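# Gather spilled steel tool blanks into the tray

## Task

Steel tool blanks lie scattered across the lathe bed. Move every one of them so it sits entirely within the tray, and never let any blank end up in the chip pan.

## Robot and tools

Robot: two seven-joint arms, left_arm and right_arm, each ending in a two-finger gripper. Their bases are measured in the scene frame at left_arm (-0.033, +0.294, 0) m with quat_wxyz (+1.000, 0, 0, -0.025), and right_arm (+0.056, -0.284, 0) m with quat_wxyz (+1.000, 0, 0, -0.001). A two-camera stand sits on the floor behind them.

Frames: the scene frame has its origin at table-top height, halfway between the nominal bases; +z is up, +x points out over the table, and left_arm is on the +y side (image left/right do not follow these names). Fixed cameras and the table use the scene frame. Every hand pose, velocity, Hand target and wrist-camera pose in results is in that arm's own base frame, and offsets use that arm's base axes, with rotations pivoting about the Hand target position. Reported positions may be a few cm off, more at long reach.

Gripper: fingers point along the gripper's +z and close along its y. end_effector_position is between the pads when shut, about 2 cm short of the tips; closing pushes the tips about 10 mm further along +z, mostly while the gap is over 40 mm.

The 14-number row, used by execute_actions and move, covers both arms even if one is idle: left_arm dx, dy, dz, rx, ry, rz, opening, then right_arm in the same order. All values lie in [-1, 1]. The six pose numbers are an offset from that arm's Hand target as it was when the action or move began (not from the previous row); 1.0 equals 0.6 m or 180 degrees, and rx, ry, rz form one rotation vector. A translation longer than 1.0 may be scaled down along its direction. Opening is absolute, not an offset: +1 is fully open (0.084 m), -1 is closed. A 0 in the opening slot really commands 0, so resend the present value (from Tool commands, or grip_measured) to leave a gripper alone.

execute_actions(actions, cameras): actions is a list of up to 15 actions; each action is a table of up to 15 rows, one per 1/30 s step, and a short table repeats its final row to fill 15 steps. Each action is 0.5 s. Repeating an offset in a new action moves further. An empty actions list returns the state with all camera images and the current scene number. cameras: names, ["all"], or [] (default: all only for an empty list). An unknown name invalidates the call.

move(target, speed, blend, opening_speed, blocking, cameras): target is one 14-number row or a list of up to 15 rows; every row is an offset from the same starting Hand targets. Paths are straight lines, all arms finish together, take at least 0.5 s and are cut off at 10 s total. speed is m/s, 0.002 to 1 (default 0.25), one value or one per target; rotation is capped at twice that in rad/s. blend (metres, per target or one value) rounds corners; 0 stops at each. opening_speed (at least 0.2 per second on the -1..+1 scale) ramps finger changes. blocking=false returns after about 0.5 s while the move continues. Moves do not avoid obstacles or the other arm; faster moves lag, stray and hit harder. The result adds a move: line, e.g. done, off_target, moving, held, fault, plus limits such as paced (pose clipped) or held (step withheld). done means within 3 mm and 2 degrees; neither done nor off_target tells you about contact.

wait(seconds 0 to 10): lets time pass holding commands; returns early if a running move ends. stop(): brakes a running move, needing distance. zoom_image(camera, region [x0, y0, x1, y1], pixels, at most 504 by 504): enlarges part of the newest image from cam_head_left, cam_head_right, cam_high, cam_left_wrist or cam_right_wrist (all 896x504). clear_fault(arm): clears a reported torque fault on left_arm or right_arm. finished_scene(scene): ends the current scene (give its number, 1 or 2); irreversible, so only call it once every blank rests fully in the tray on its own.

Control behaviour: each step the commanded pose is clipped to within 70 mm and 16 degrees of the measured gripper pose, so one action may not get there. Hand target is the last commanded pose after clipping; grippers often settle short, and any next command (even zeros) pursues it again; send the remaining gap as an offset if needed. Sending six zeros for an arm re-commands its Hand target. A blocked arm keeps pushing until told to move back past its gripper. Big wrist turns can swing the elbow.

Results: end_effector_position, end_effector_quat_wxyz and velocities per arm; Joint positions (last number is measured opening in metres); joint torques; grip_measured on the command scale; Tool commands; Wrist depth as a 7x7 grid of median distances in mm (172 to 3000, '-' for none). "Within noise" means the arm is still.

Gripping: to hold a blank, command an opening well below grip_measured; about 24 N per pad max.

Avoid: dropping blanks or releasing them while moving, slamming into the lathe, tray or table, letting anything leave the table or land in the chip pan, and any contact between arms (the clearance check is not reliable, and closing a gripper on the other arm's fingers counts). Excess contact torque (limits in N m: waist 41.3, shoulder 41.5, upper arm roll 26.4, elbow 26.4, forearm roll 26.4, wrist pitch 14.2, wrist roll 14.8) or a motor pinned at its limit for 1 s causes a torque fault that halts that arm until clear_fault. Holding loads, stretching or pushing into unreachable poses heats motors; MOTOR HOT appears at 65 °C and at 80 °C the arm brakes for 30 to 60 s or more.

Each tool is called after "Emit:" in YAML: its name, and indented under it one key for each argument.

## Session

Emit:
execute_actions:
  actions: []

Scene clock: 0.00 s.
left_arm: end_effector_position=(+0.1379, +0.3609, +0.1055) grip_measured=+1.00 end_effector_quat_wxyz=(-0.015, -0.352, +0.936, +0.003) | right_arm: end_effector_position=(+0.3680, -0.2186, +0.2271) grip_measured=+1.00 end_effector_quat_wxyz=(-0.243, +0.522, +0.817, +0.035)
Joint positions: left_arm=[1.445 -0.081 -0.251 0.646 0.009 0.741 -2.672 0.084] | right_arm=[-0.531 0.281 -0.052 1.486 0.076 1.698 -2.599 0.084]
Joint velocities: within noise
Joint torques (N m): no reading
Wrist depth (mm): cam_left_wrist=[240 240 241 242 242 244 245 / 238 239 240 240 241 242 1196 / 237 238 238 239 240 241 1194 / 236 237 237 238 239 1184 1174 / 235 236 236 237 238 1176 1172 / 233 234 236 236 1158 1166 1168 / 232 233 234 235 1155 1155 1168] | cam_right_wrist=[604 429 514 517 491 445 431 / 561 527 497 485 462 424 408 / 522 498 474 452 433 401 389 / 495 467 448 428 407 381 318 / 465 442 423 405 385 363 310 / 440 415 399 383 369 356 330 / 417 397 379 365 352 340 331]
Hand target: left_arm +0.1379, +0.3609, +0.1055; -0.015, -0.352, +0.936, +0.003 | right_arm +0.3680, -0.2186, +0.2271; -0.243, +0.522, +0.817, +0.035
Tool commands: left_gripper/opening=+1.0 right_gripper/opening=+1.0

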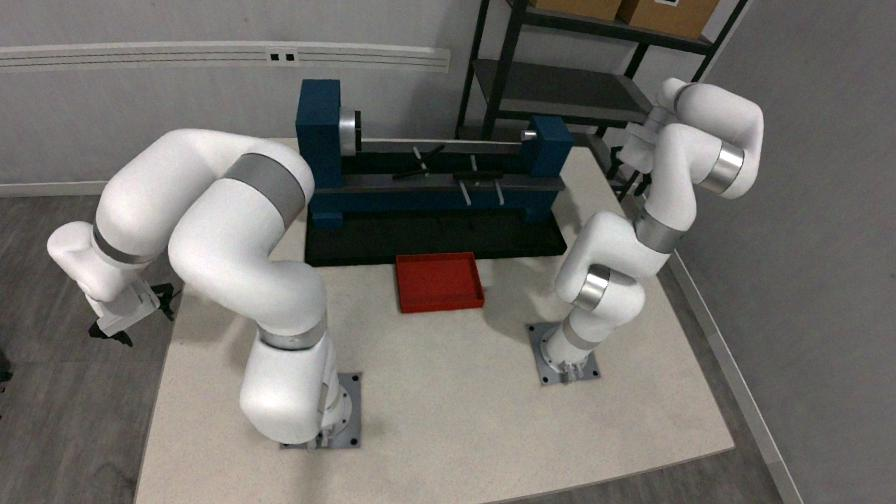

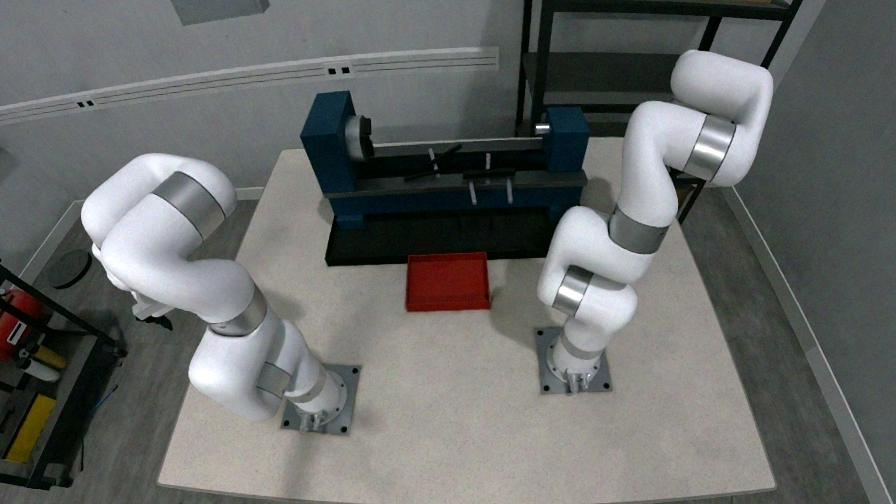

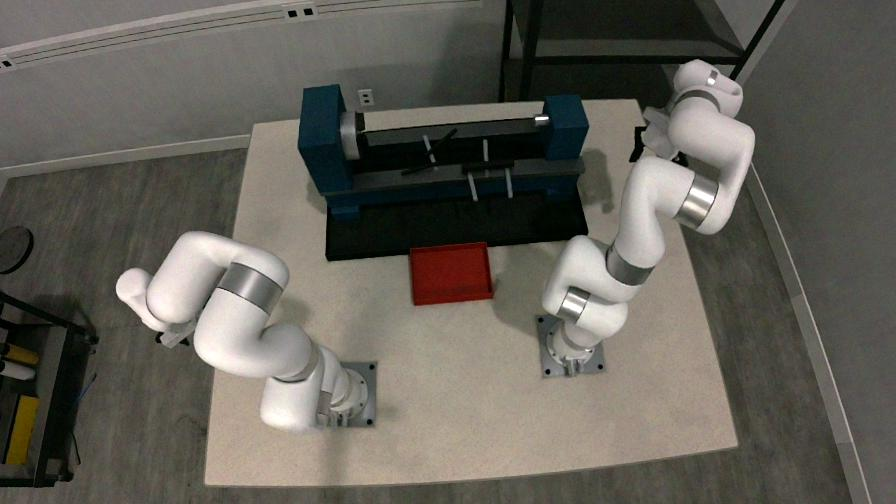

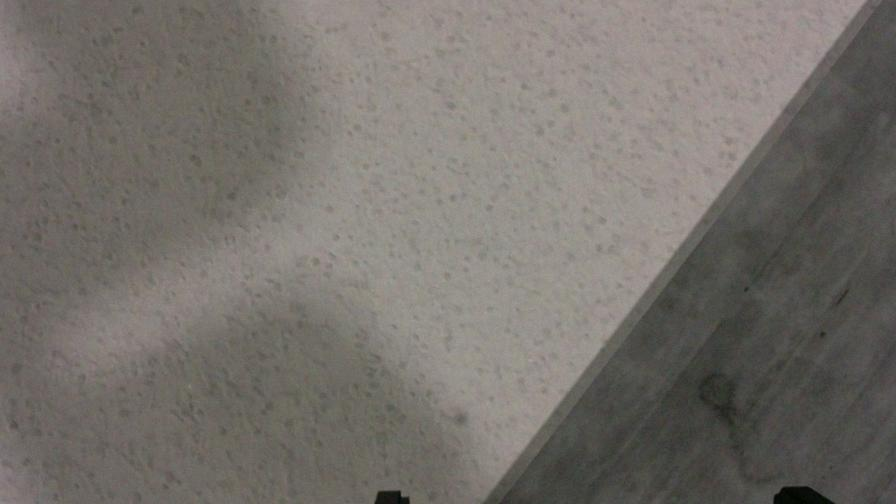

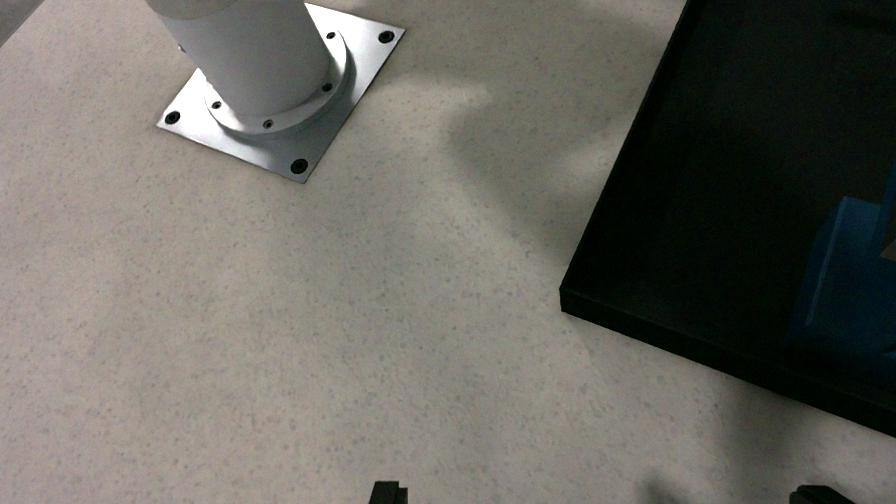

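Emit:
zoom_image:
  camera: "cam_high"
  region: [290, 70, 620, 320]

Emit:
zoom_image:
  camera: "cam_head_right"
  region: [360, 110, 560, 240]

Emit:
zoom_image:
  camera: "cam_head_left"
  region: [340, 110, 580, 240]

Scaled by 1.527 from the camera's 896x504 image, which has a finer 1280x720 frame.

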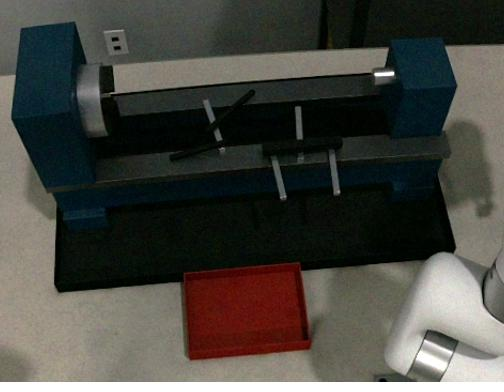

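Scaled by 2.520 from the camera's 896x504 image, which has a finer 1280x720 frame.

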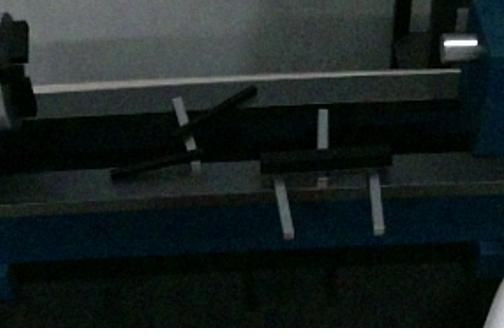

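Scaled by 2.100 from the camera's 896x504 image, which has a finer 1280x720 frame.

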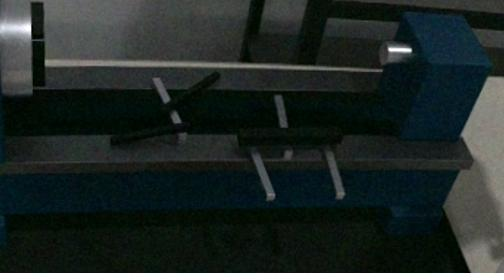

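Emit:
move:
  target:
    - [0,0,0.35,0,0,0,1, 0,0,0.455,0,0,0,1]
    - [0.32,-0.48,0.575,0,0,0.787,1, 0.127,0.838,0.455,-0.185,0.027,-0.623,1]
  speed: 0.4
  blend: 0.05
  cameras: ["all"]

Scene clock: 39.17 s.
left_arm: end_effector_position=(+0.3299, +0.0729, +0.4505) grip_measured=+1.00 end_effector_quat_wxyz=(+0.008, +1.000, +0.025, +0.013) | right_arm: end_effector_position=(+0.4436, +0.2838, +0.4994) grip_measured=+1.00 end_effector_quat_wxyz=(-0.015, +1.000, +0.000, +0.023)
Joint positions: left_arm=[1.792 -0.845 -0.749 1.432 -0.64 2.034 -5.412 0.084] | right_arm=[0.492 0.547 0.241 2.707 -0.153 2.112 0.613 0.084]
Joint torques (N m): left_arm=[0.71 5.84 10.65 10.58 -0.44 -1.17 -0.2] | right_arm=[0.94 -18.28 0.26 10.82 0.41 -1.4 -0.39]
Wrist depth (mm): cam_left_wrist=[1516 588 591 590 232 233 584 / 1523 585 588 587 339 423 425 / 1503 583 584 584 574 576 577 / 1496 578 580 582 573 575 573 / 1490 576 580 579 582 581 576 / 1490 576 574 577 578 578 572 / 1468 571 573 575 575 578 577] | cam_right_wrist=[652 649 645 640 637 634 630 / 649 634 632 628 623 621 616 / 333 475 473 471 467 464 462 / 317 583 627 620 619 616 569 / 314 407 624 621 617 614 565 / 327 471 470 616 464 458 459 / 383 622 620 616 613 608 606]
Hand target: left_arm +0.3299, +0.0729, +0.4505; +0.008, +1.000, +0.025, +0.013 | right_arm +0.4442, +0.2842, +0.5001; +0.000, +1.000, +0.000, +0.000
Off the commanded pose: left_arm 0.000 m, 0 deg | right_arm 0.001 m, 3 deg.
elbow stopped short (right arm): the move would have taken joint 4 (elbow) straighter than the controller allows.
move: off_target (right_arm)

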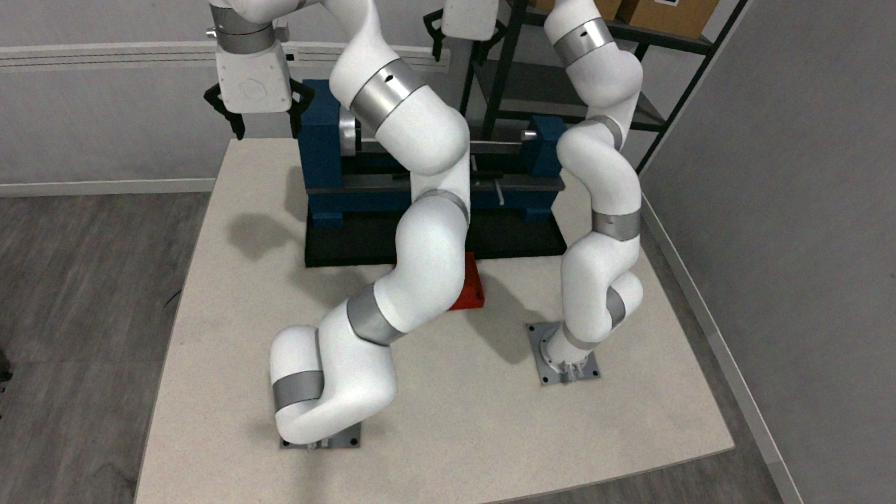

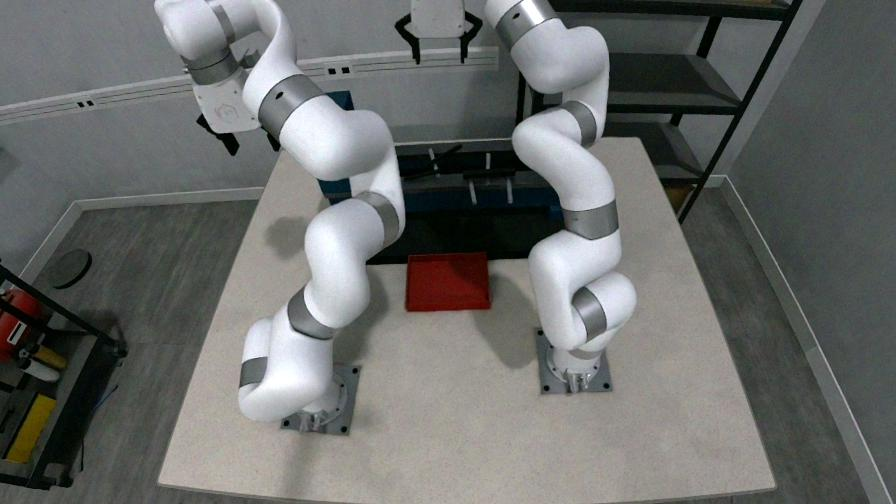

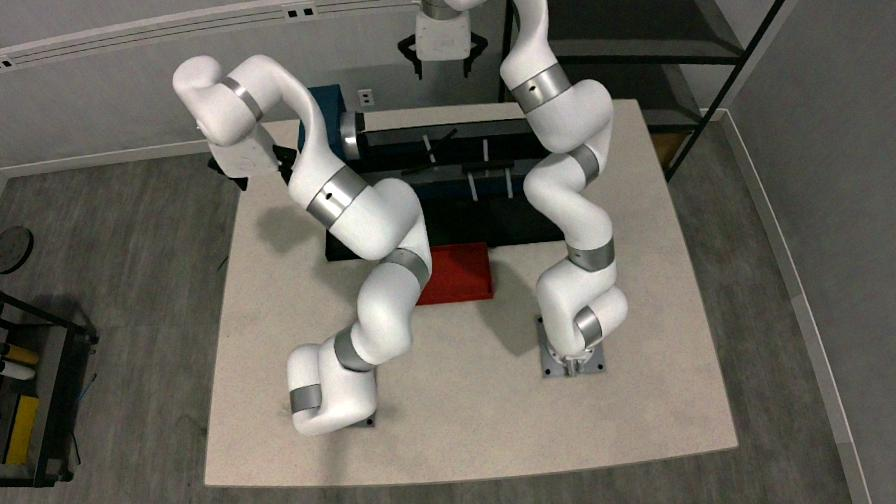

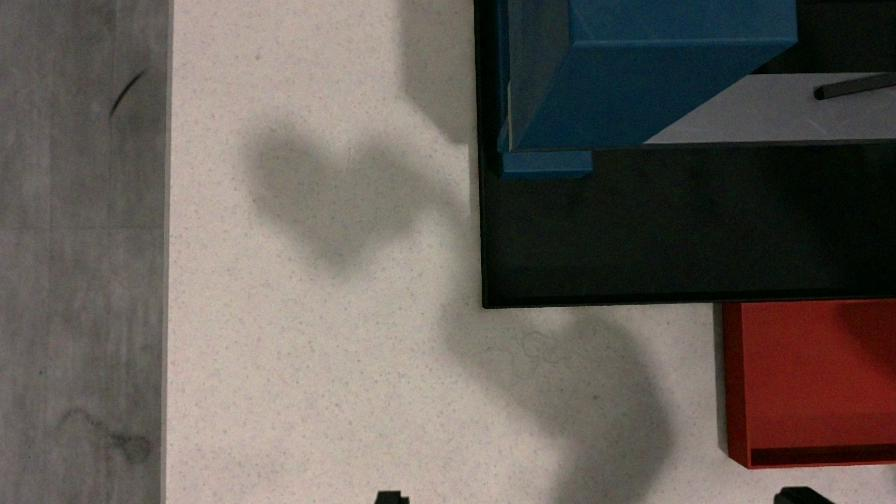

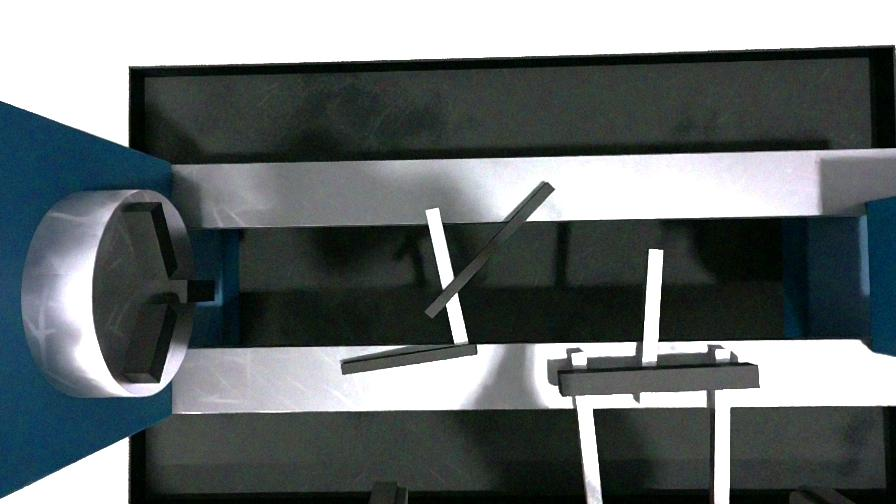

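Emit:
zoom_image:
  camera: "cam_right_wrist"
  region: [320, 160, 580, 420]

Emit:
zoom_image:
  camera: "cam_right_wrist"
  region: [520, 220, 800, 500]

Scaled by 1.938 from the camera's 896x504 image, which has a finer 1280x720 frame.

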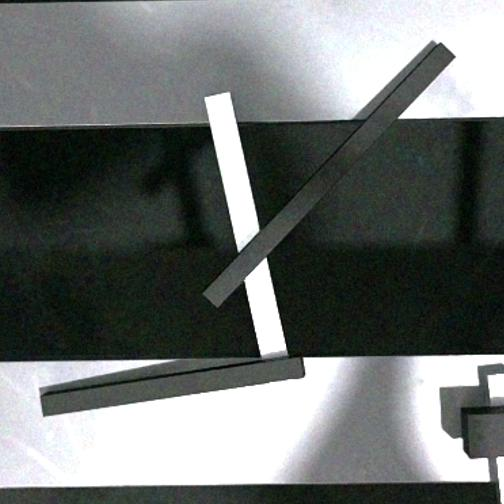

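Scaled by 1.800 from the camera's 896x504 image, which has a finer 1280x720 frame.

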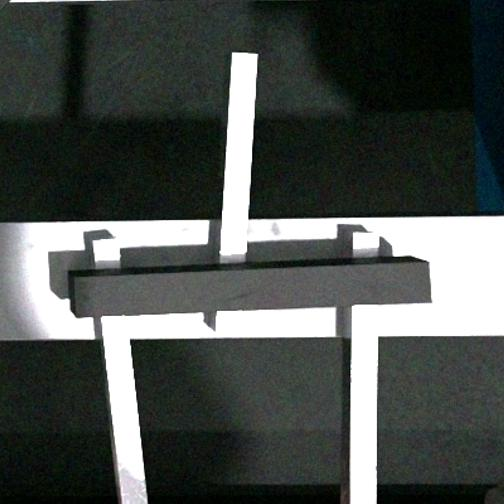

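Emit:
move:
  target:
    - [-0.32,0.48,-0.15,0,0,-0.787,0.5, -0.115,-0.09,-0.15,0,0,0.033,0]
    - [-0.32,0.48,-0.45,0,0,-0.787,0.5, -0.115,-0.09,-0.3335,0,0,0.033,0]
  speed: 0.4
  blend: 0.05
  cameras: ["cam_high","cam_right_wrist"]

Scene clock: 141.83 s.
left_arm: end_effector_position=(+0.1379, +0.3609, +0.1805) grip_measured=+0.49 end_effector_quat_wxyz=(-0.015, -0.352, +0.936, +0.003) | right_arm: end_effector_position=(+0.3752, +0.2302, +0.3000) grip_measured=-0.01 end_effector_quat_wxyz=(+0.000, +0.999, +0.052, +0.000)
Joint positions: left_arm=[1.42 -0.221 -0.219 0.75 -0.026 0.981 -2.64 0.065] | right_arm=[0.306 -0.137 0.228 1.179 0.032 1.312 0.42 0.044]
Joint torques (N m): left_arm=[0.86 -9.3 1.08 16.02 0.67 -1.51 -0.28] | right_arm=[0.83 -11.29 -0.64 15.22 0.34 -1.45 -0.33]
Wrist depth (mm): cam_left_wrist=[315 316 317 318 319 320 1276 / 314 314 316 317 318 319 1276 / 311 313 314 315 316 1255 1273 / 310 312 313 314 314 1250 1253 / 309 310 311 312 1239 1248 1262 / 307 308 309 310 1228 1239 1255 / 306 307 307 309 1230 1237 1241] | cam_right_wrist=[415 414 252 360 353 337 339 / 415 415 253 415 416 417 416 / 263 416 263 416 417 417 417 / 263 264 263 264 264 260 264 / 418 417 417 264 264 264 254 / 417 417 419 418 419 418 418 / 431 419 419 412 419 420 419]
Hand target: left_arm +0.1379, +0.3609, +0.1805; -0.015, -0.352, +0.936, +0.003 | right_arm +0.3752, +0.2302, +0.3000; +0.000, +0.999, +0.052, +0.000
Off the commanded pose: left_arm 0.000 m, 0 deg | right_arm 0.000 m, 0 deg.
move: done
Images, in order (width x height): cam_high 896x504, cam_right_wrist 896x504.

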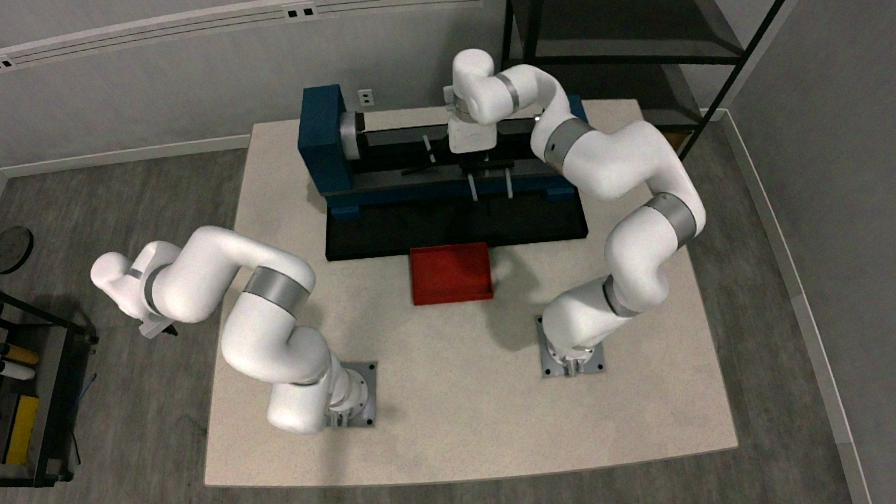

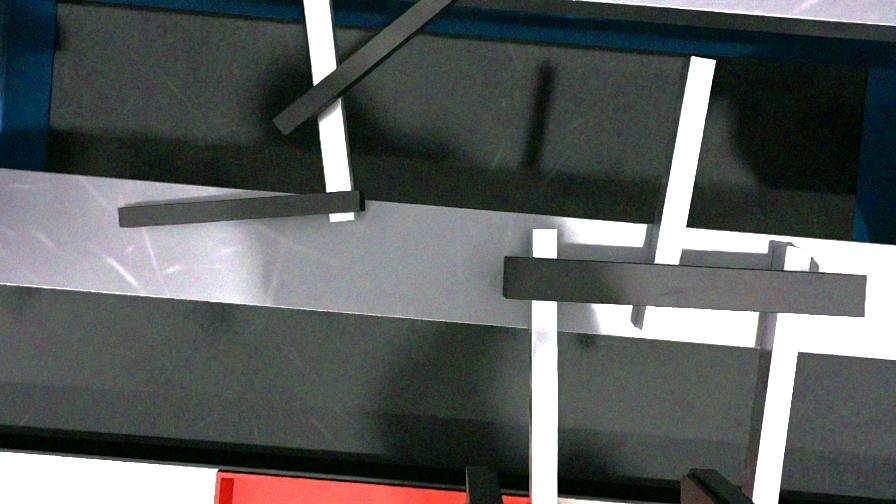

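Emit:
move:
  target:
    - [0,0,0,0,0,0,0.5, 0,-0.0073,-0.15,0,0,0,0]
    - [0,0,0,0,0,0,0.5, 0,-0.0073,-0.198,0,0,0,0]
    - [0,0,0,0,0,0,0.5, 0,-0.0073,-0.198,0,0,0,-0.85]
  speed: [0.25,0.08,0.08]
  blend: [0.01,0,0]
  opening_speed: 1.2
  cameras: ["cam_right_wrist"]

Scene clock: 158.03 s.
left_arm: end_effector_position=(+0.1379, +0.3609, +0.1805) grip_measured=+0.49 end_effector_quat_wxyz=(-0.015, -0.352, +0.936, +0.003) | right_arm: end_effector_position=(+0.3752, +0.2258, +0.1812) grip_measured=-0.78 end_effector_quat_wxyz=(+0.000, +0.999, +0.052, +0.000)
Joint positions: left_arm=[1.42 -0.221 -0.219 0.75 -0.026 0.981 -2.64 0.065] | right_arm=[0.306 -0.059 0.233 0.912 0.017 0.97 0.425 0.01]
Joint torques (N m): left_arm=[1.09 -9.16 0.79 16.08 0.59 -0.94 0.14] | right_arm=[0.71 -12.33 -0.58 14.83 0.22 -1.32 0.05]
Wrist depth (mm): cam_left_wrist=[315 316 317 318 319 320 1276 / 314 314 315 316 318 319 1264 / 312 312 313 315 316 1253 1266 / 310 311 312 313 314 1257 1255 / 308 310 311 311 1241 1250 1248 / 307 308 308 310 1239 1235 1248 / 305 306 308 309 1235 1233 1237] | cam_right_wrist=[297 296 297 297 297 297 297 / 297 297 297 297 297 297 298 / - - 297 297 297 298 298 / - - - - - - - / - - - - - - - / 299 299 299 299 299 - - / 299 299 300 300 299 300 300]
Hand target: left_arm +0.1379, +0.3609, +0.1805; -0.015, -0.352, +0.936, +0.003 | right_arm +0.3752, +0.2258, +0.1812; +0.000, +0.999, +0.052, +0.000
Off the commanded pose: left_arm 0.000 m, 0 deg | right_arm 0.000 m, 0 deg.
move: done
Images, in order (width x height): cam_right_wrist 896x504.

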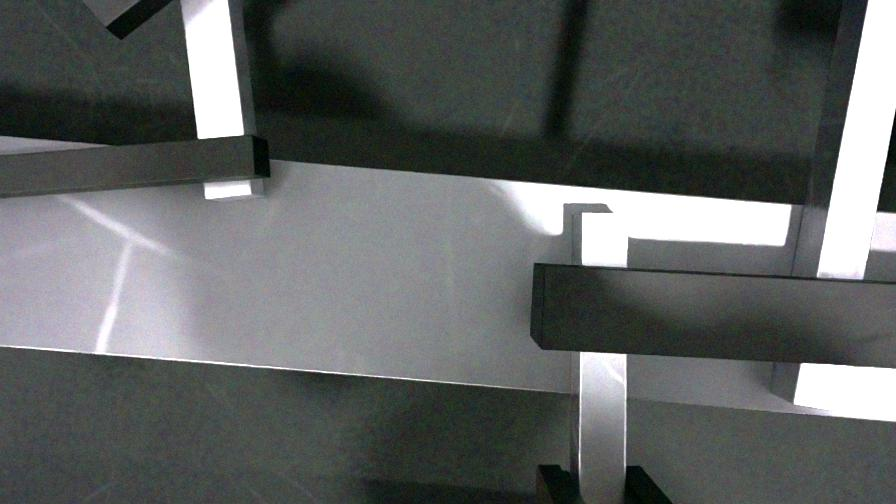

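Emit:
move:
  target:
    - [0,0,0,0,0,0,0.5, 0.0633,0.0067,0,0,0,0,-0.85]
    - [0,0,0,0,0,0,0.5, 0.0633,0.0067,0,0,0,0,-0.3]
  speed: 0.05
  opening_speed: 1.0
  cameras: ["cam_right_wrist"]

Scene clock: 162.70 s.
left_arm: end_effector_position=(+0.1379, +0.3609, +0.1805) grip_measured=+0.49 end_effector_quat_wxyz=(-0.015, -0.352, +0.936, +0.003) | right_arm: end_effector_position=(+0.3837, +0.2217, +0.1778) grip_measured=-0.78 end_effector_quat_wxyz=(+0.012, +0.998, +0.053, -0.025)
Joint positions: left_arm=[1.42 -0.221 -0.219 0.75 -0.026 0.981 -2.64 0.065] | right_arm=[0.298 0.004 0.226 0.983 0 1.034 0.419 0.01]
Joint torques (N m): left_arm=[0.68 -9.27 0.76 16.37 0.42 -1.25 0.12] | right_arm=[-0.84 -10.44 -1.15 11.01 -0.33 -0.38 -0.26]
Wrist depth (mm): cam_left_wrist=[315 316 317 318 319 320 1283 / 313 314 316 316 317 319 1283 / 312 313 314 315 316 1260 1255 / 310 311 312 313 314 1266 1260 / 309 309 311 312 1246 1248 1255 / 307 308 309 310 1235 1248 1253 / 305 306 307 309 1226 1230 1244] | cam_right_wrist=[282 283 284 285 287 288 289 / 283 285 286 287 288 290 292 / - 286 288 289 291 292 294 / - - - - - - - / - - - - - - - / 292 - 296 - - - - / 293 295 296 298 300 301 302]
Hand target: left_arm +0.1379, +0.3609, +0.1805; -0.015, -0.352, +0.936, +0.003 | right_arm +0.3837, +0.2217, +0.1778; +0.012, +0.998, +0.053, -0.025 (not the last commanded pose)
Tool commands: left_gripper/opening=+0.5 right_gripper/opening=-0.85
Off the commanded pose: left_arm 0.000 m, 0 deg | right_arm 0.031 m, 3 deg.
TORQUE FAULT: the external load on joint 6 (wrist pitch) of the right arm reached its load limit, and that arm stopped. The contact can be on any part of that arm beyond that joint, not only on its tool. A torque fault puts only its own arm into a fault stop. That arm's remaining commands of this call were not run. The hold on joint 6 (wrist pitch) of that arm was moved back by the arm itself, up to 3 degrees, as the stop began. That arm is still stopped at the end of this call. While its stop runs, that arm, its gripper or tool too, takes no new command.
CLEAR FAULT: the right arm stays stopped (state 4) until you call clear_fault(arm="right_arm").
End effector pose when the fault began: right_arm: position (+0.3947, +0.2279, +0.1806), quat_wxyz (+0.001, +0.999, +0.052, -0.002)
Joint positions when the fault began: right_arm=[0.298 0.004 0.226 0.982 0 0.982 0.419 0.01]
move: fault (right_arm); path passed 0 of 2 targets; target 2's new opening was not sent
Images, in order (width x height): cam_right_wrist 896x504.

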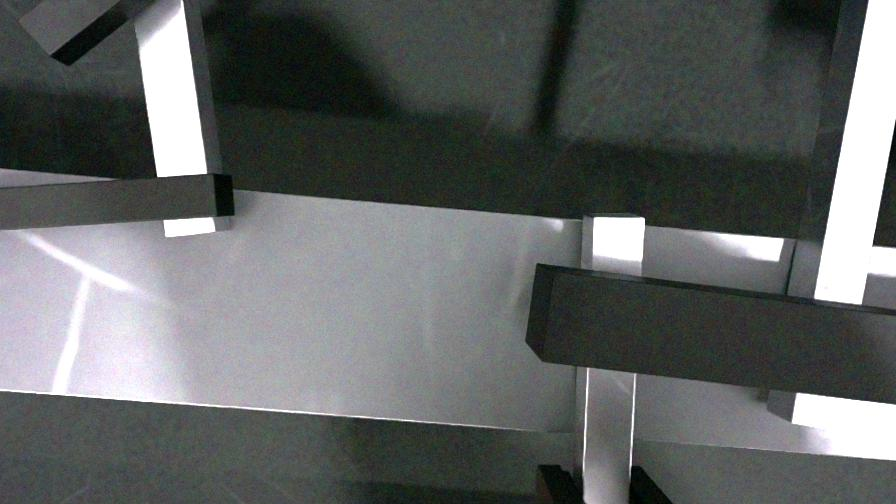

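Emit:
clear_fault:
  arm: "right_arm"

Emit:
move:
  target:
    - [0,0,0,0,0,0,0.5, 0,0,0,0,0,0,-0.3]
    - [0,0,0,0,0,0,0.5, 0,0,0.0237,0.0085,-0.0155,0,-0.3]
  speed: 0.05
  opening_speed: 1.0
  cameras: ["cam_right_wrist"]

Scene clock: 181.23 s.
left_arm: end_effector_position=(+0.1379, +0.3609, +0.1805) grip_measured=+0.49 end_effector_quat_wxyz=(-0.015, -0.352, +0.936, +0.003) | right_arm: end_effector_position=(+0.3837, +0.2217, +0.1778) grip_measured=-0.78 end_effector_quat_wxyz=(+0.012, +0.998, +0.053, -0.025)
Joint positions: left_arm=[1.42 -0.221 -0.219 0.75 -0.026 0.981 -2.64 0.065] | right_arm=[0.298 0.004 0.226 0.983 0 1.034 0.419 0.01]
Joint torques (N m): left_arm=[0.65 -10.02 1.13 16.12 0.63 -1.1 0.3] | right_arm=[-0.93 -10.5 -1.19 11.16 -0.37 -0.42 -0.29]
Wrist depth (mm): cam_left_wrist=[315 315 317 319 320 320 1276 / 314 314 315 317 318 318 1269 / 312 313 314 315 316 1266 1260 / 310 311 312 314 314 1257 1257 / 309 310 311 311 1253 1244 1255 / 306 308 309 310 1230 1244 1248 / 305 306 307 309 1230 1235 1239] | cam_right_wrist=[282 282 284 285 286 288 289 / 284 285 286 287 288 290 291 / - 287 288 289 291 292 294 / - - - - - - - / - - - - - - - / 292 - 295 - - - - / 293 296 297 298 299 301 302]
Hand target: left_arm +0.1379, +0.3609, +0.1805; -0.015, -0.352, +0.936, +0.003 | right_arm +0.3837, +0.2217, +0.1778; +0.012, +0.998, +0.053, -0.025 (not the last commanded pose)
Tool commands: left_gripper/opening=+0.5 right_gripper/opening=-0.85
Off the commanded pose: left_arm 0.000 m, 0 deg | right_arm 0.031 m, 3 deg.
TORQUE FAULT, CONTINUED: the right arm's stop, for the torque fault of joint 6 (wrist pitch) that an earlier result reported, is over. The call counts as one of the actions that you can send in this scene. The hold on joint 6 (wrist pitch) of that arm was moved back by the arm itself, up to 3 degrees, as the stop began. That arm's target is now where it stood when the stop ended, not its last command. That arm's gripper keeps its grip as last carried out, and that arm accepts commands again: back off and push less far.
CLEAR FAULT: your call cleared the right arm's torque fault. If a joint's load stays at its limit, that arm stops again at once.

Scene clock: 182.93 s.
left_arm: end_effector_position=(+0.1379, +0.3609, +0.1805) grip_measured=+0.49 end_effector_quat_wxyz=(-0.015, -0.352, +0.936, +0.003) | right_arm: end_effector_position=(+0.3837, +0.2217, +0.1920) grip_measured=-0.32 end_effector_quat_wxyz=(+0.000, +0.999, +0.053, +0.000)
Joint positions: left_arm=[1.42 -0.221 -0.219 0.75 -0.026 0.981 -2.64 0.065] | right_arm=[0.297 -0.055 0.224 0.949 0.014 1.002 0.408 0.03]
Joint torques (N m): left_arm=[0.51 -9.65 0.88 16.05 0.44 -1.12 0.16] | right_arm=[-0.57 -12.65 -0.8 14.56 0.21 -1.56 -0.37]
Wrist depth (mm): cam_left_wrist=[315 315 317 318 319 319 1271 / 314 314 315 317 317 319 1273 / 311 313 314 315 316 1264 1269 / 310 311 312 313 314 1260 1250 / 309 310 311 311 1241 1250 1253 / 307 309 309 310 1230 1244 1248 / 306 307 308 309 1233 1237 1237] | cam_right_wrist=[- 307 308 308 308 308 308 / 308 308 308 308 308 308 309 / - - 308 308 309 309 309 / - - - - - - 310 / - - - - - - - / 310 310 310 - - - - / 310 310 310 311 310 311 311]
Hand target: left_arm +0.1379, +0.3609, +0.1805; -0.015, -0.352, +0.936, +0.003 | right_arm +0.3837, +0.2217, +0.1920; +0.000, +0.999, +0.053, +0.001
Off the commanded pose: left_arm 0.000 m, 0 deg | right_arm 0.000 m, 0 deg.
move: done
Images, in order (width x height): cam_right_wrist 896x504.

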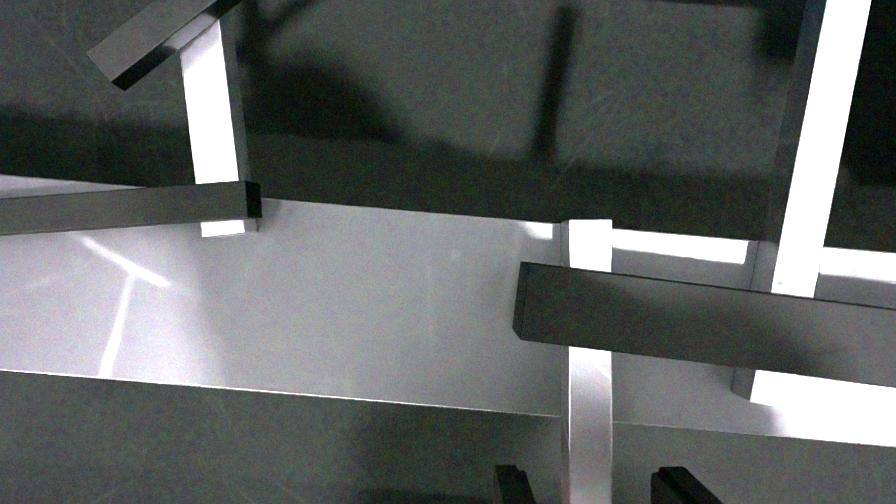

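Emit:
move:
  target:
    - [0,0,0,0,0,0,0.5, 0,0,0,0,0,0,-0.3]
    - [0,0,0,0,0,0,0.5, 0,0,0,0,0,0,-0.9]
    - [0,0,0,0,0,0,0.5, 0.0483,0.005,0,0,0,0,-0.9]
    - [0,0,0,0,0,0,0.5, 0.0483,0.005,0,0,0,0,-0.3]
  speed: 0.05
  opening_speed: 1.2
  cameras: ["cam_right_wrist"]

Scene clock: 190.43 s.
left_arm: end_effector_position=(+0.1379, +0.3609, +0.1805) grip_measured=+0.49 end_effector_quat_wxyz=(-0.015, -0.352, +0.936, +0.003) | right_arm: end_effector_position=(+0.4127, +0.2247, +0.1920) grip_measured=-0.32 end_effector_quat_wxyz=(+0.000, +0.999, +0.053, +0.000)
Joint positions: left_arm=[1.42 -0.221 -0.219 0.75 -0.026 0.981 -2.64 0.065] | right_arm=[0.287 0.033 0.214 1.047 -0.009 1.015 0.401 0.03]
Joint torques (N m): left_arm=[0.45 -9.77 0.67 16.15 0.64 -1.02 0.15] | right_arm=[-0.13 -14.53 -0.11 15.15 -0.02 -1.44 -0.28]
Wrist depth (mm): cam_left_wrist=[315 317 317 318 319 321 1271 / 313 314 316 316 317 319 1278 / 311 313 314 314 316 1257 1255 / 311 311 312 313 314 1248 1262 / 309 310 310 311 1235 1241 1253 / 307 308 309 310 1224 1239 1239 / 305 306 307 309 1226 1230 1230] | cam_right_wrist=[307 - 308 255 242 248 241 / - - 308 308 308 308 308 / - 308 309 308 309 309 309 / 308 309 309 309 309 310 310 / - - 309 - 310 309 310 / - - - - - - - / - - - - - - -]
Hand target: left_arm +0.1379, +0.3609, +0.1805; -0.015, -0.352, +0.936, +0.003 | right_arm +0.4127, +0.2247, +0.1920; +0.000, +0.999, +0.053, +0.001
Off the commanded pose: left_arm 0.000 m, 0 deg | right_arm 0.000 m, 0 deg.
move: done
Images, in order (width x height): cam_right_wrist 896x504.

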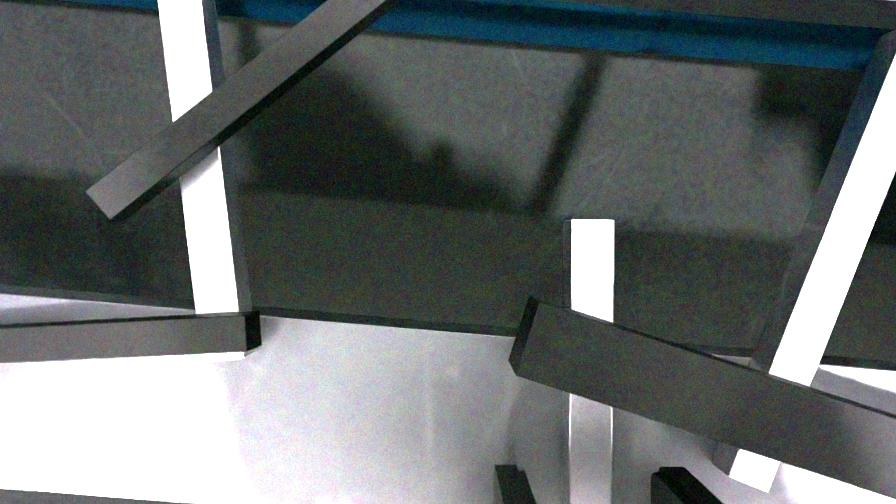

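Emit:
move:
  target:
    - [0,0,0,0,0,0,0.5, 0,0,0.1,0,0,0,0]
    - [0,0,0,0,0,0,0.5, -0.0628,-0.14,0.18,0,0,-0.033,0]
  speed: [0.15,0.3]
  blend: [0.02,0]
  cameras: ["cam_right_wrist","cam_high"]

Scene clock: 201.40 s.
left_arm: end_effector_position=(+0.1379, +0.3609, +0.1805) grip_measured=+0.49 end_effector_quat_wxyz=(-0.015, -0.352, +0.936, +0.003) | right_arm: end_effector_position=(+0.3750, +0.1407, +0.3000) grip_measured=-0.01 end_effector_quat_wxyz=(+0.000, +1.000, +0.001, +0.000)
Joint positions: left_arm=[1.42 -0.221 -0.219 0.75 -0.026 0.981 -2.64 0.065] | right_arm=[0.215 -0.269 0.127 1.047 0.034 1.314 0.327 0.044]
Joint torques (N m): left_arm=[0.79 -9.37 1.03 16.11 0.45 -1.02 0.32] | right_arm=[-0.16 -9.87 -1.24 15.24 -0.15 -1.28 -0.35]
Wrist depth (mm): cam_left_wrist=[315 316 317 318 319 320 1278 / 313 314 315 317 317 319 1266 / 312 312 314 315 315 1257 1262 / 311 311 312 313 314 1253 1264 / 309 310 312 312 1230 1250 1255 / 307 308 309 310 1233 1246 1244 / 305 307 307 309 1228 1230 1246] | cam_right_wrist=[252 356 359 331 367 371 221 / 253 416 415 416 416 417 236 / 262 416 253 416 417 393 237 / 264 263 264 238 253 264 264 / 417 417 264 264 264 419 402 / 418 418 419 419 420 419 419 / 419 419 419 419 418 420 420]
Hand target: left_arm +0.1379, +0.3609, +0.1805; -0.015, -0.352, +0.936, +0.003 | right_arm +0.3750, +0.1407, +0.3000; +0.000, +1.000, +0.001, +0.000
Off the commanded pose: left_arm 0.000 m, 0 deg | right_arm 0.000 m, 0 deg.
move: done
Images, in order (width x height): cam_high 896x504, cam_right_wrist 896x504.

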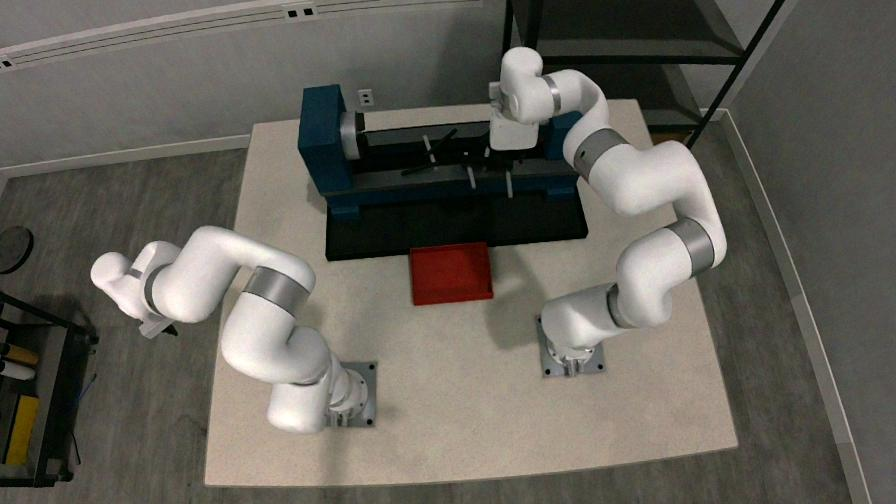

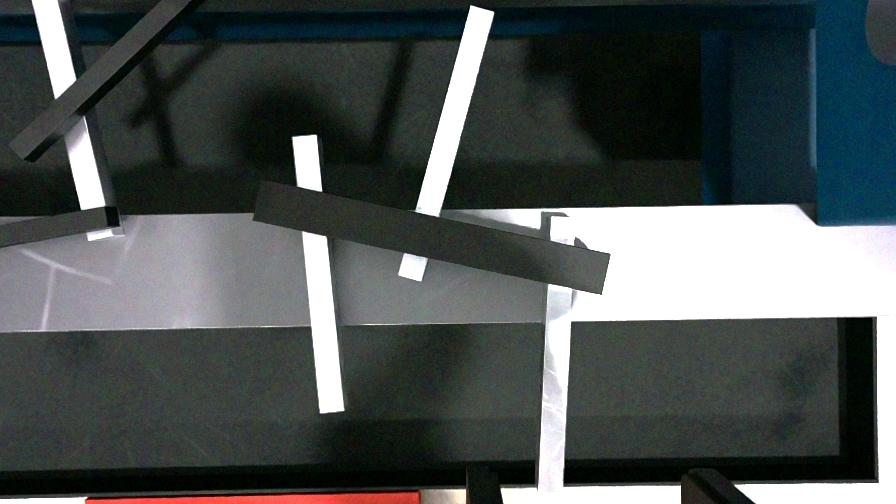

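Emit:
move:
  target:
    - [0,0,0,0,0,0,0.5, 0.18,0.0572,-0.05,0,0,-0.081,0]
    - [0,0,0,0,0,0,0.5, 0.18,0.0572,-0.1917,0,0,-0.081,0]
  speed: [0.25,0.12]
  blend: [0.01,0]
  cameras: ["cam_right_wrist"]

Scene clock: 232.37 s.
left_arm: end_effector_position=(+0.1379, +0.3609, +0.1805) grip_measured=+0.49 end_effector_quat_wxyz=(-0.015, -0.352, +0.936, +0.003) | right_arm: end_effector_position=(+0.4831, +0.1750, +0.1850) grip_measured=-0.01 end_effector_quat_wxyz=(+0.000, +0.992, -0.126, +0.000)
Joint positions: left_arm=[1.42 -0.221 -0.219 0.75 -0.026 0.981 -2.64 0.065] | right_arm=[0.21 0.181 0.147 1.211 -0.032 1.031 0.624 0.044]
Joint torques (N m): left_arm=[0.54 -9.02 1.06 16.15 0.49 -1.07 0.31] | right_arm=[0.89 -16.44 -0.12 14.77 -0.19 -1.51 0.17]
Wrist depth (mm): cam_left_wrist=[315 316 318 318 319 320 1278 / 314 314 315 316 317 319 1269 / 312 312 313 315 315 1262 1262 / 310 311 312 313 314 1248 1269 / 309 310 311 312 1246 1250 1253 / 307 308 309 310 1230 1241 1235 / 305 306 307 309 1228 1233 1239] | cam_right_wrist=[300 300 300 300 - - - / 301 301 - - - - - / - - - - - - 302 / - - - - 302 302 302 / - - 302 302 302 302 303 / 302 303 303 303 303 303 303 / 303 303 304 303 303 303 239]
Hand target: left_arm +0.1379, +0.3609, +0.1805; -0.015, -0.352, +0.936, +0.003 | right_arm +0.4830, +0.1750, +0.1850; +0.000, +0.992, -0.126, +0.000
Off the commanded pose: left_arm 0.000 m, 0 deg | right_arm 0.000 m, 0 deg.
move: done
Images, in order (width x height): cam_right_wrist 896x504.

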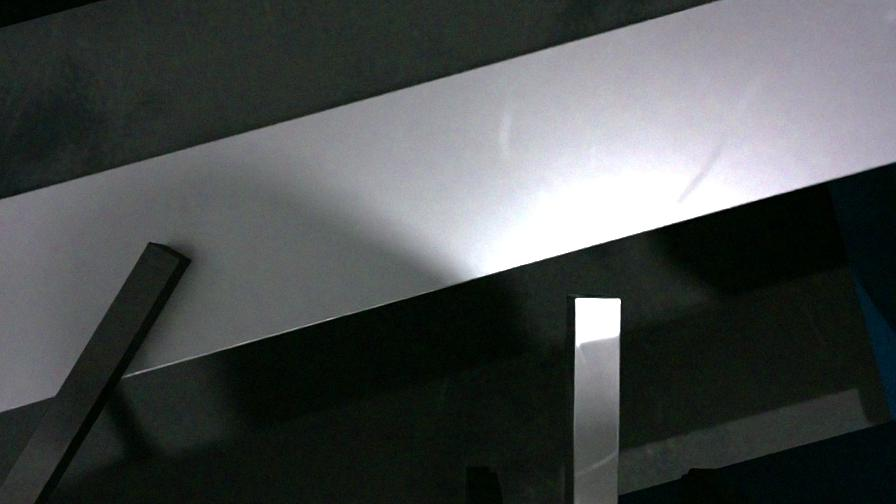

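Emit:
move:
  target:
    - [0,0,0,0,0,0,0.5, 0,0,0,0,0,0,0]
    - [0,0,0,0,0,0,0.5, 0,0,0,0,0,0,-0.9]
    - [0,0,0,0,0,0,0.5, 0,0,0.0018,0,0,0,-0.9]
    - [0,0,0,0,0,0,0.5, 0.0318,-0.0083,0.0018,0,0,0,-0.9]
    - [0,0,0,0,0,0,0.5, 0.0318,-0.0083,0,0,0,0,-0.9]
  speed: 0.05
  opening_speed: 1.2
  cameras: ["cam_right_wrist"]

Scene clock: 239.10 s.
left_arm: end_effector_position=(+0.1379, +0.3609, +0.1805) grip_measured=+0.49 end_effector_quat_wxyz=(-0.015, -0.352, +0.936, +0.003) | right_arm: end_effector_position=(+0.5021, +0.1701, +0.1851) grip_measured=-0.78 end_effector_quat_wxyz=(+0.000, +0.992, -0.126, +0.001)
Joint positions: left_arm=[1.42 -0.221 -0.219 0.75 -0.026 0.981 -2.64 0.065] | right_arm=[0.2 0.234 0.138 1.281 -0.038 1.049 0.606 0.01]
Joint torques (N m): left_arm=[0.57 -9.56 0.95 16.12 0.89 -0.96 0.34] | right_arm=[-0.25 -17.25 -0.03 14.93 -0.21 -1.67 0.06]
Wrist depth (mm): cam_left_wrist=[315 316 317 319 319 321 1278 / 313 314 316 316 317 318 1269 / 311 312 314 315 316 1260 1260 / 310 311 312 313 314 1253 1257 / 308 309 311 312 1246 1244 1246 / 308 308 309 310 1244 1248 1237 / 305 306 307 309 1228 1235 1253] | cam_right_wrist=[300 300 300 300 300 300 - / 300 301 301 300 301 - - / 301 301 - - - - - / - - - - - - 294 / - - - - 303 303 302 / - - 303 303 303 303 303 / - 303 303 303 304 304 303]
Hand target: left_arm +0.1379, +0.3609, +0.1805; -0.015, -0.352, +0.936, +0.003 | right_arm +0.5021, +0.1700, +0.1850; +0.000, +0.992, -0.126, +0.000
Off the commanded pose: left_arm 0.000 m, 0 deg | right_arm 0.000 m, 0 deg.
move: done
Images, in order (width x height): cam_right_wrist 896x504.

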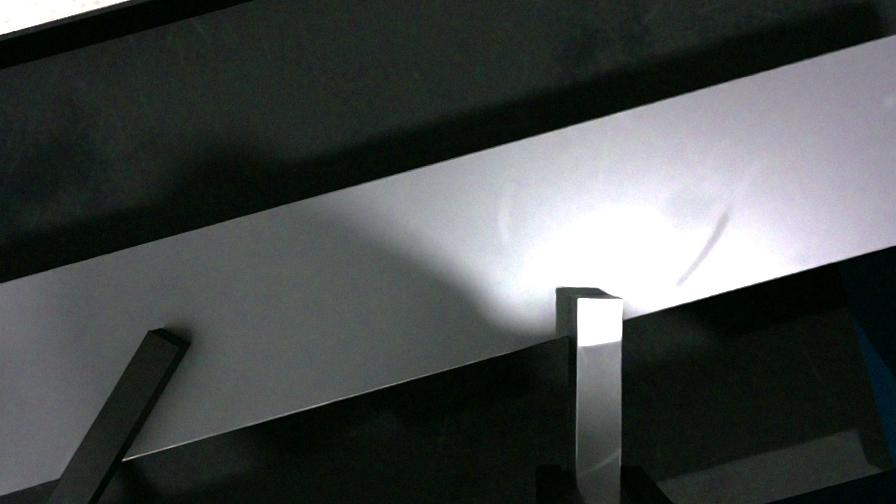

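Emit:
move:
  target:
    - [0,0,0,0,0,0,0.5, 0,0,0,0,0,0,-0.4]
    - [0,0,0,0,0,0,0.5, 0,0,0.05,0,0,0,-0.4]
    - [0,0,0,0,0,0,0.5, -0.2117,-0.0488,0.1917,0,0,0.081,0]
  speed: [0.05,0.08,0.3]
  blend: [0,0.01,0]
  opening_speed: 1.2
  cameras: ["cam_right_wrist"]

Scene clock: 245.90 s.
left_arm: end_effector_position=(+0.1379, +0.3609, +0.1805) grip_measured=+0.49 end_effector_quat_wxyz=(-0.015, -0.352, +0.936, +0.003) | right_arm: end_effector_position=(+0.3751, +0.1408, +0.3000) grip_measured=-0.01 end_effector_quat_wxyz=(+0.000, +1.000, +0.001, +0.000)
Joint positions: left_arm=[1.42 -0.221 -0.219 0.75 -0.026 0.981 -2.64 0.065] | right_arm=[0.2 -0.269 0.14 1.048 0.038 1.314 0.324 0.044]
Joint torques (N m): left_arm=[0.25 -10.04 0.87 16.25 0.34 -1.23 0.23] | right_arm=[0.67 -9.84 -1.1 15.58 0.4 -1.37 -0.09]
Wrist depth (mm): cam_left_wrist=[315 316 317 319 319 320 1273 / 314 314 315 317 317 319 1269 / 312 313 314 315 315 1257 1262 / 310 311 312 313 314 1255 1255 / 309 310 311 311 1239 1250 1255 / 307 308 309 310 1241 1228 1244 / 306 306 307 308 1228 1239 1241] | cam_right_wrist=[252 356 359 331 366 371 221 / 253 417 417 416 417 416 236 / 262 417 264 237 416 392 237 / 263 264 264 264 254 264 264 / 264 418 264 264 265 419 402 / 418 419 419 419 419 419 420 / 418 419 418 419 420 420 420]
Hand target: left_arm +0.1379, +0.3609, +0.1805; -0.015, -0.352, +0.936, +0.003 | right_arm +0.3751, +0.1408, +0.3000; +0.000, +1.000, +0.001, +0.000
Off the commanded pose: left_arm 0.000 m, 0 deg | right_arm 0.000 m, 0 deg.
move: done
Images, in order (width x height): cam_right_wrist 896x504.

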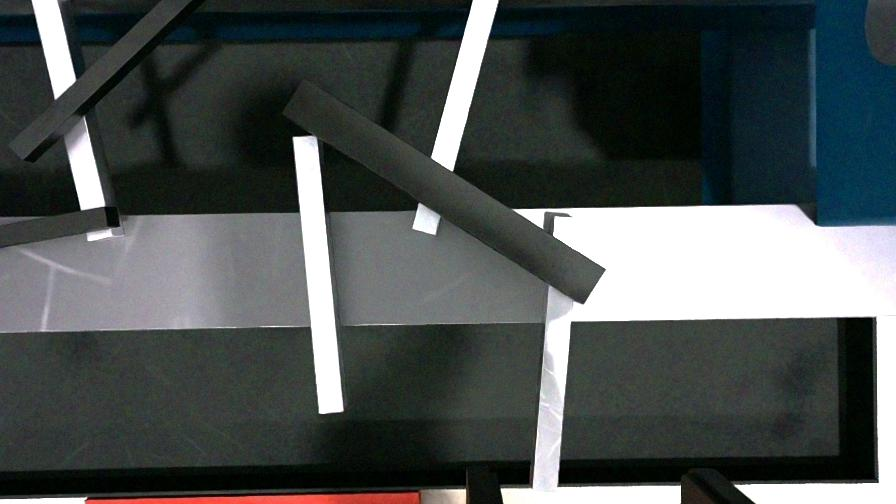

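Emit:
move:
  target:
    - [0,0,0,0,0,0,0.5, -0.0212,-0.0103,-0.12,0,0,-0.0194,0]
    - [0,0,0,0,0,0,0.5, -0.0212,-0.0103,-0.18,0,0,-0.0194,0]
    - [0,0,0,0,0,0,0.5, -0.0212,-0.0103,-0.18,0,0,-0.0194,-0.9]
  speed: [0.2,0.08,0.05]
  blend: [0.01,0,0]
  opening_speed: 1.2
  cameras: ["cam_right_wrist"]

Scene clock: 260.77 s.
left_arm: end_effector_position=(+0.1379, +0.3609, +0.1805) grip_measured=+0.49 end_effector_quat_wxyz=(-0.015, -0.352, +0.936, +0.003) | right_arm: end_effector_position=(+0.3624, +0.1346, +0.1920) grip_measured=-0.78 end_effector_quat_wxyz=(+0.000, +1.000, -0.030, +0.000)
Joint positions: left_arm=[1.42 -0.221 -0.219 0.75 -0.026 0.981 -2.64 0.065] | right_arm=[0.196 -0.246 0.153 0.755 0.043 0.998 0.38 0.01]
Joint torques (N m): left_arm=[0.44 -9.56 1.03 16.29 0.39 -1.07 0.21] | right_arm=[-0.03 -9.55 -1.03 15 0.19 -1.32 -0.05]
Wrist depth (mm): cam_left_wrist=[315 316 317 318 319 320 1271 / 313 314 315 316 317 319 1278 / 312 313 314 315 315 1255 1266 / 310 311 313 313 314 1253 1266 / 309 309 311 312 1244 1248 1250 / 307 308 309 310 1241 1233 1260 / 305 306 307 308 1226 1228 1237] | cam_right_wrist=[- - 308 307 308 309 264 / 308 - - 308 308 308 264 / - - - - - - - / - - - - - - - / - - 310 - 310 310 310 / 309 310 310 310 310 310 311 / 310 310 310 311 310 311 311]
Hand target: left_arm +0.1379, +0.3609, +0.1805; -0.015, -0.352, +0.936, +0.003 | right_arm +0.3624, +0.1346, +0.1920; +0.000, +1.000, -0.030, +0.000
Off the commanded pose: left_arm 0.000 m, 0 deg | right_arm 0.000 m, 0 deg.
move: done
Images, in order (width x height): cam_right_wrist 896x504.

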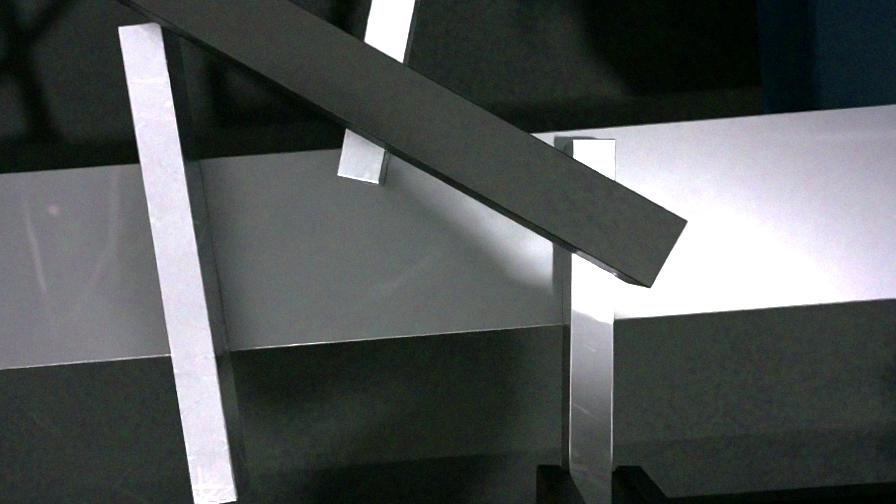

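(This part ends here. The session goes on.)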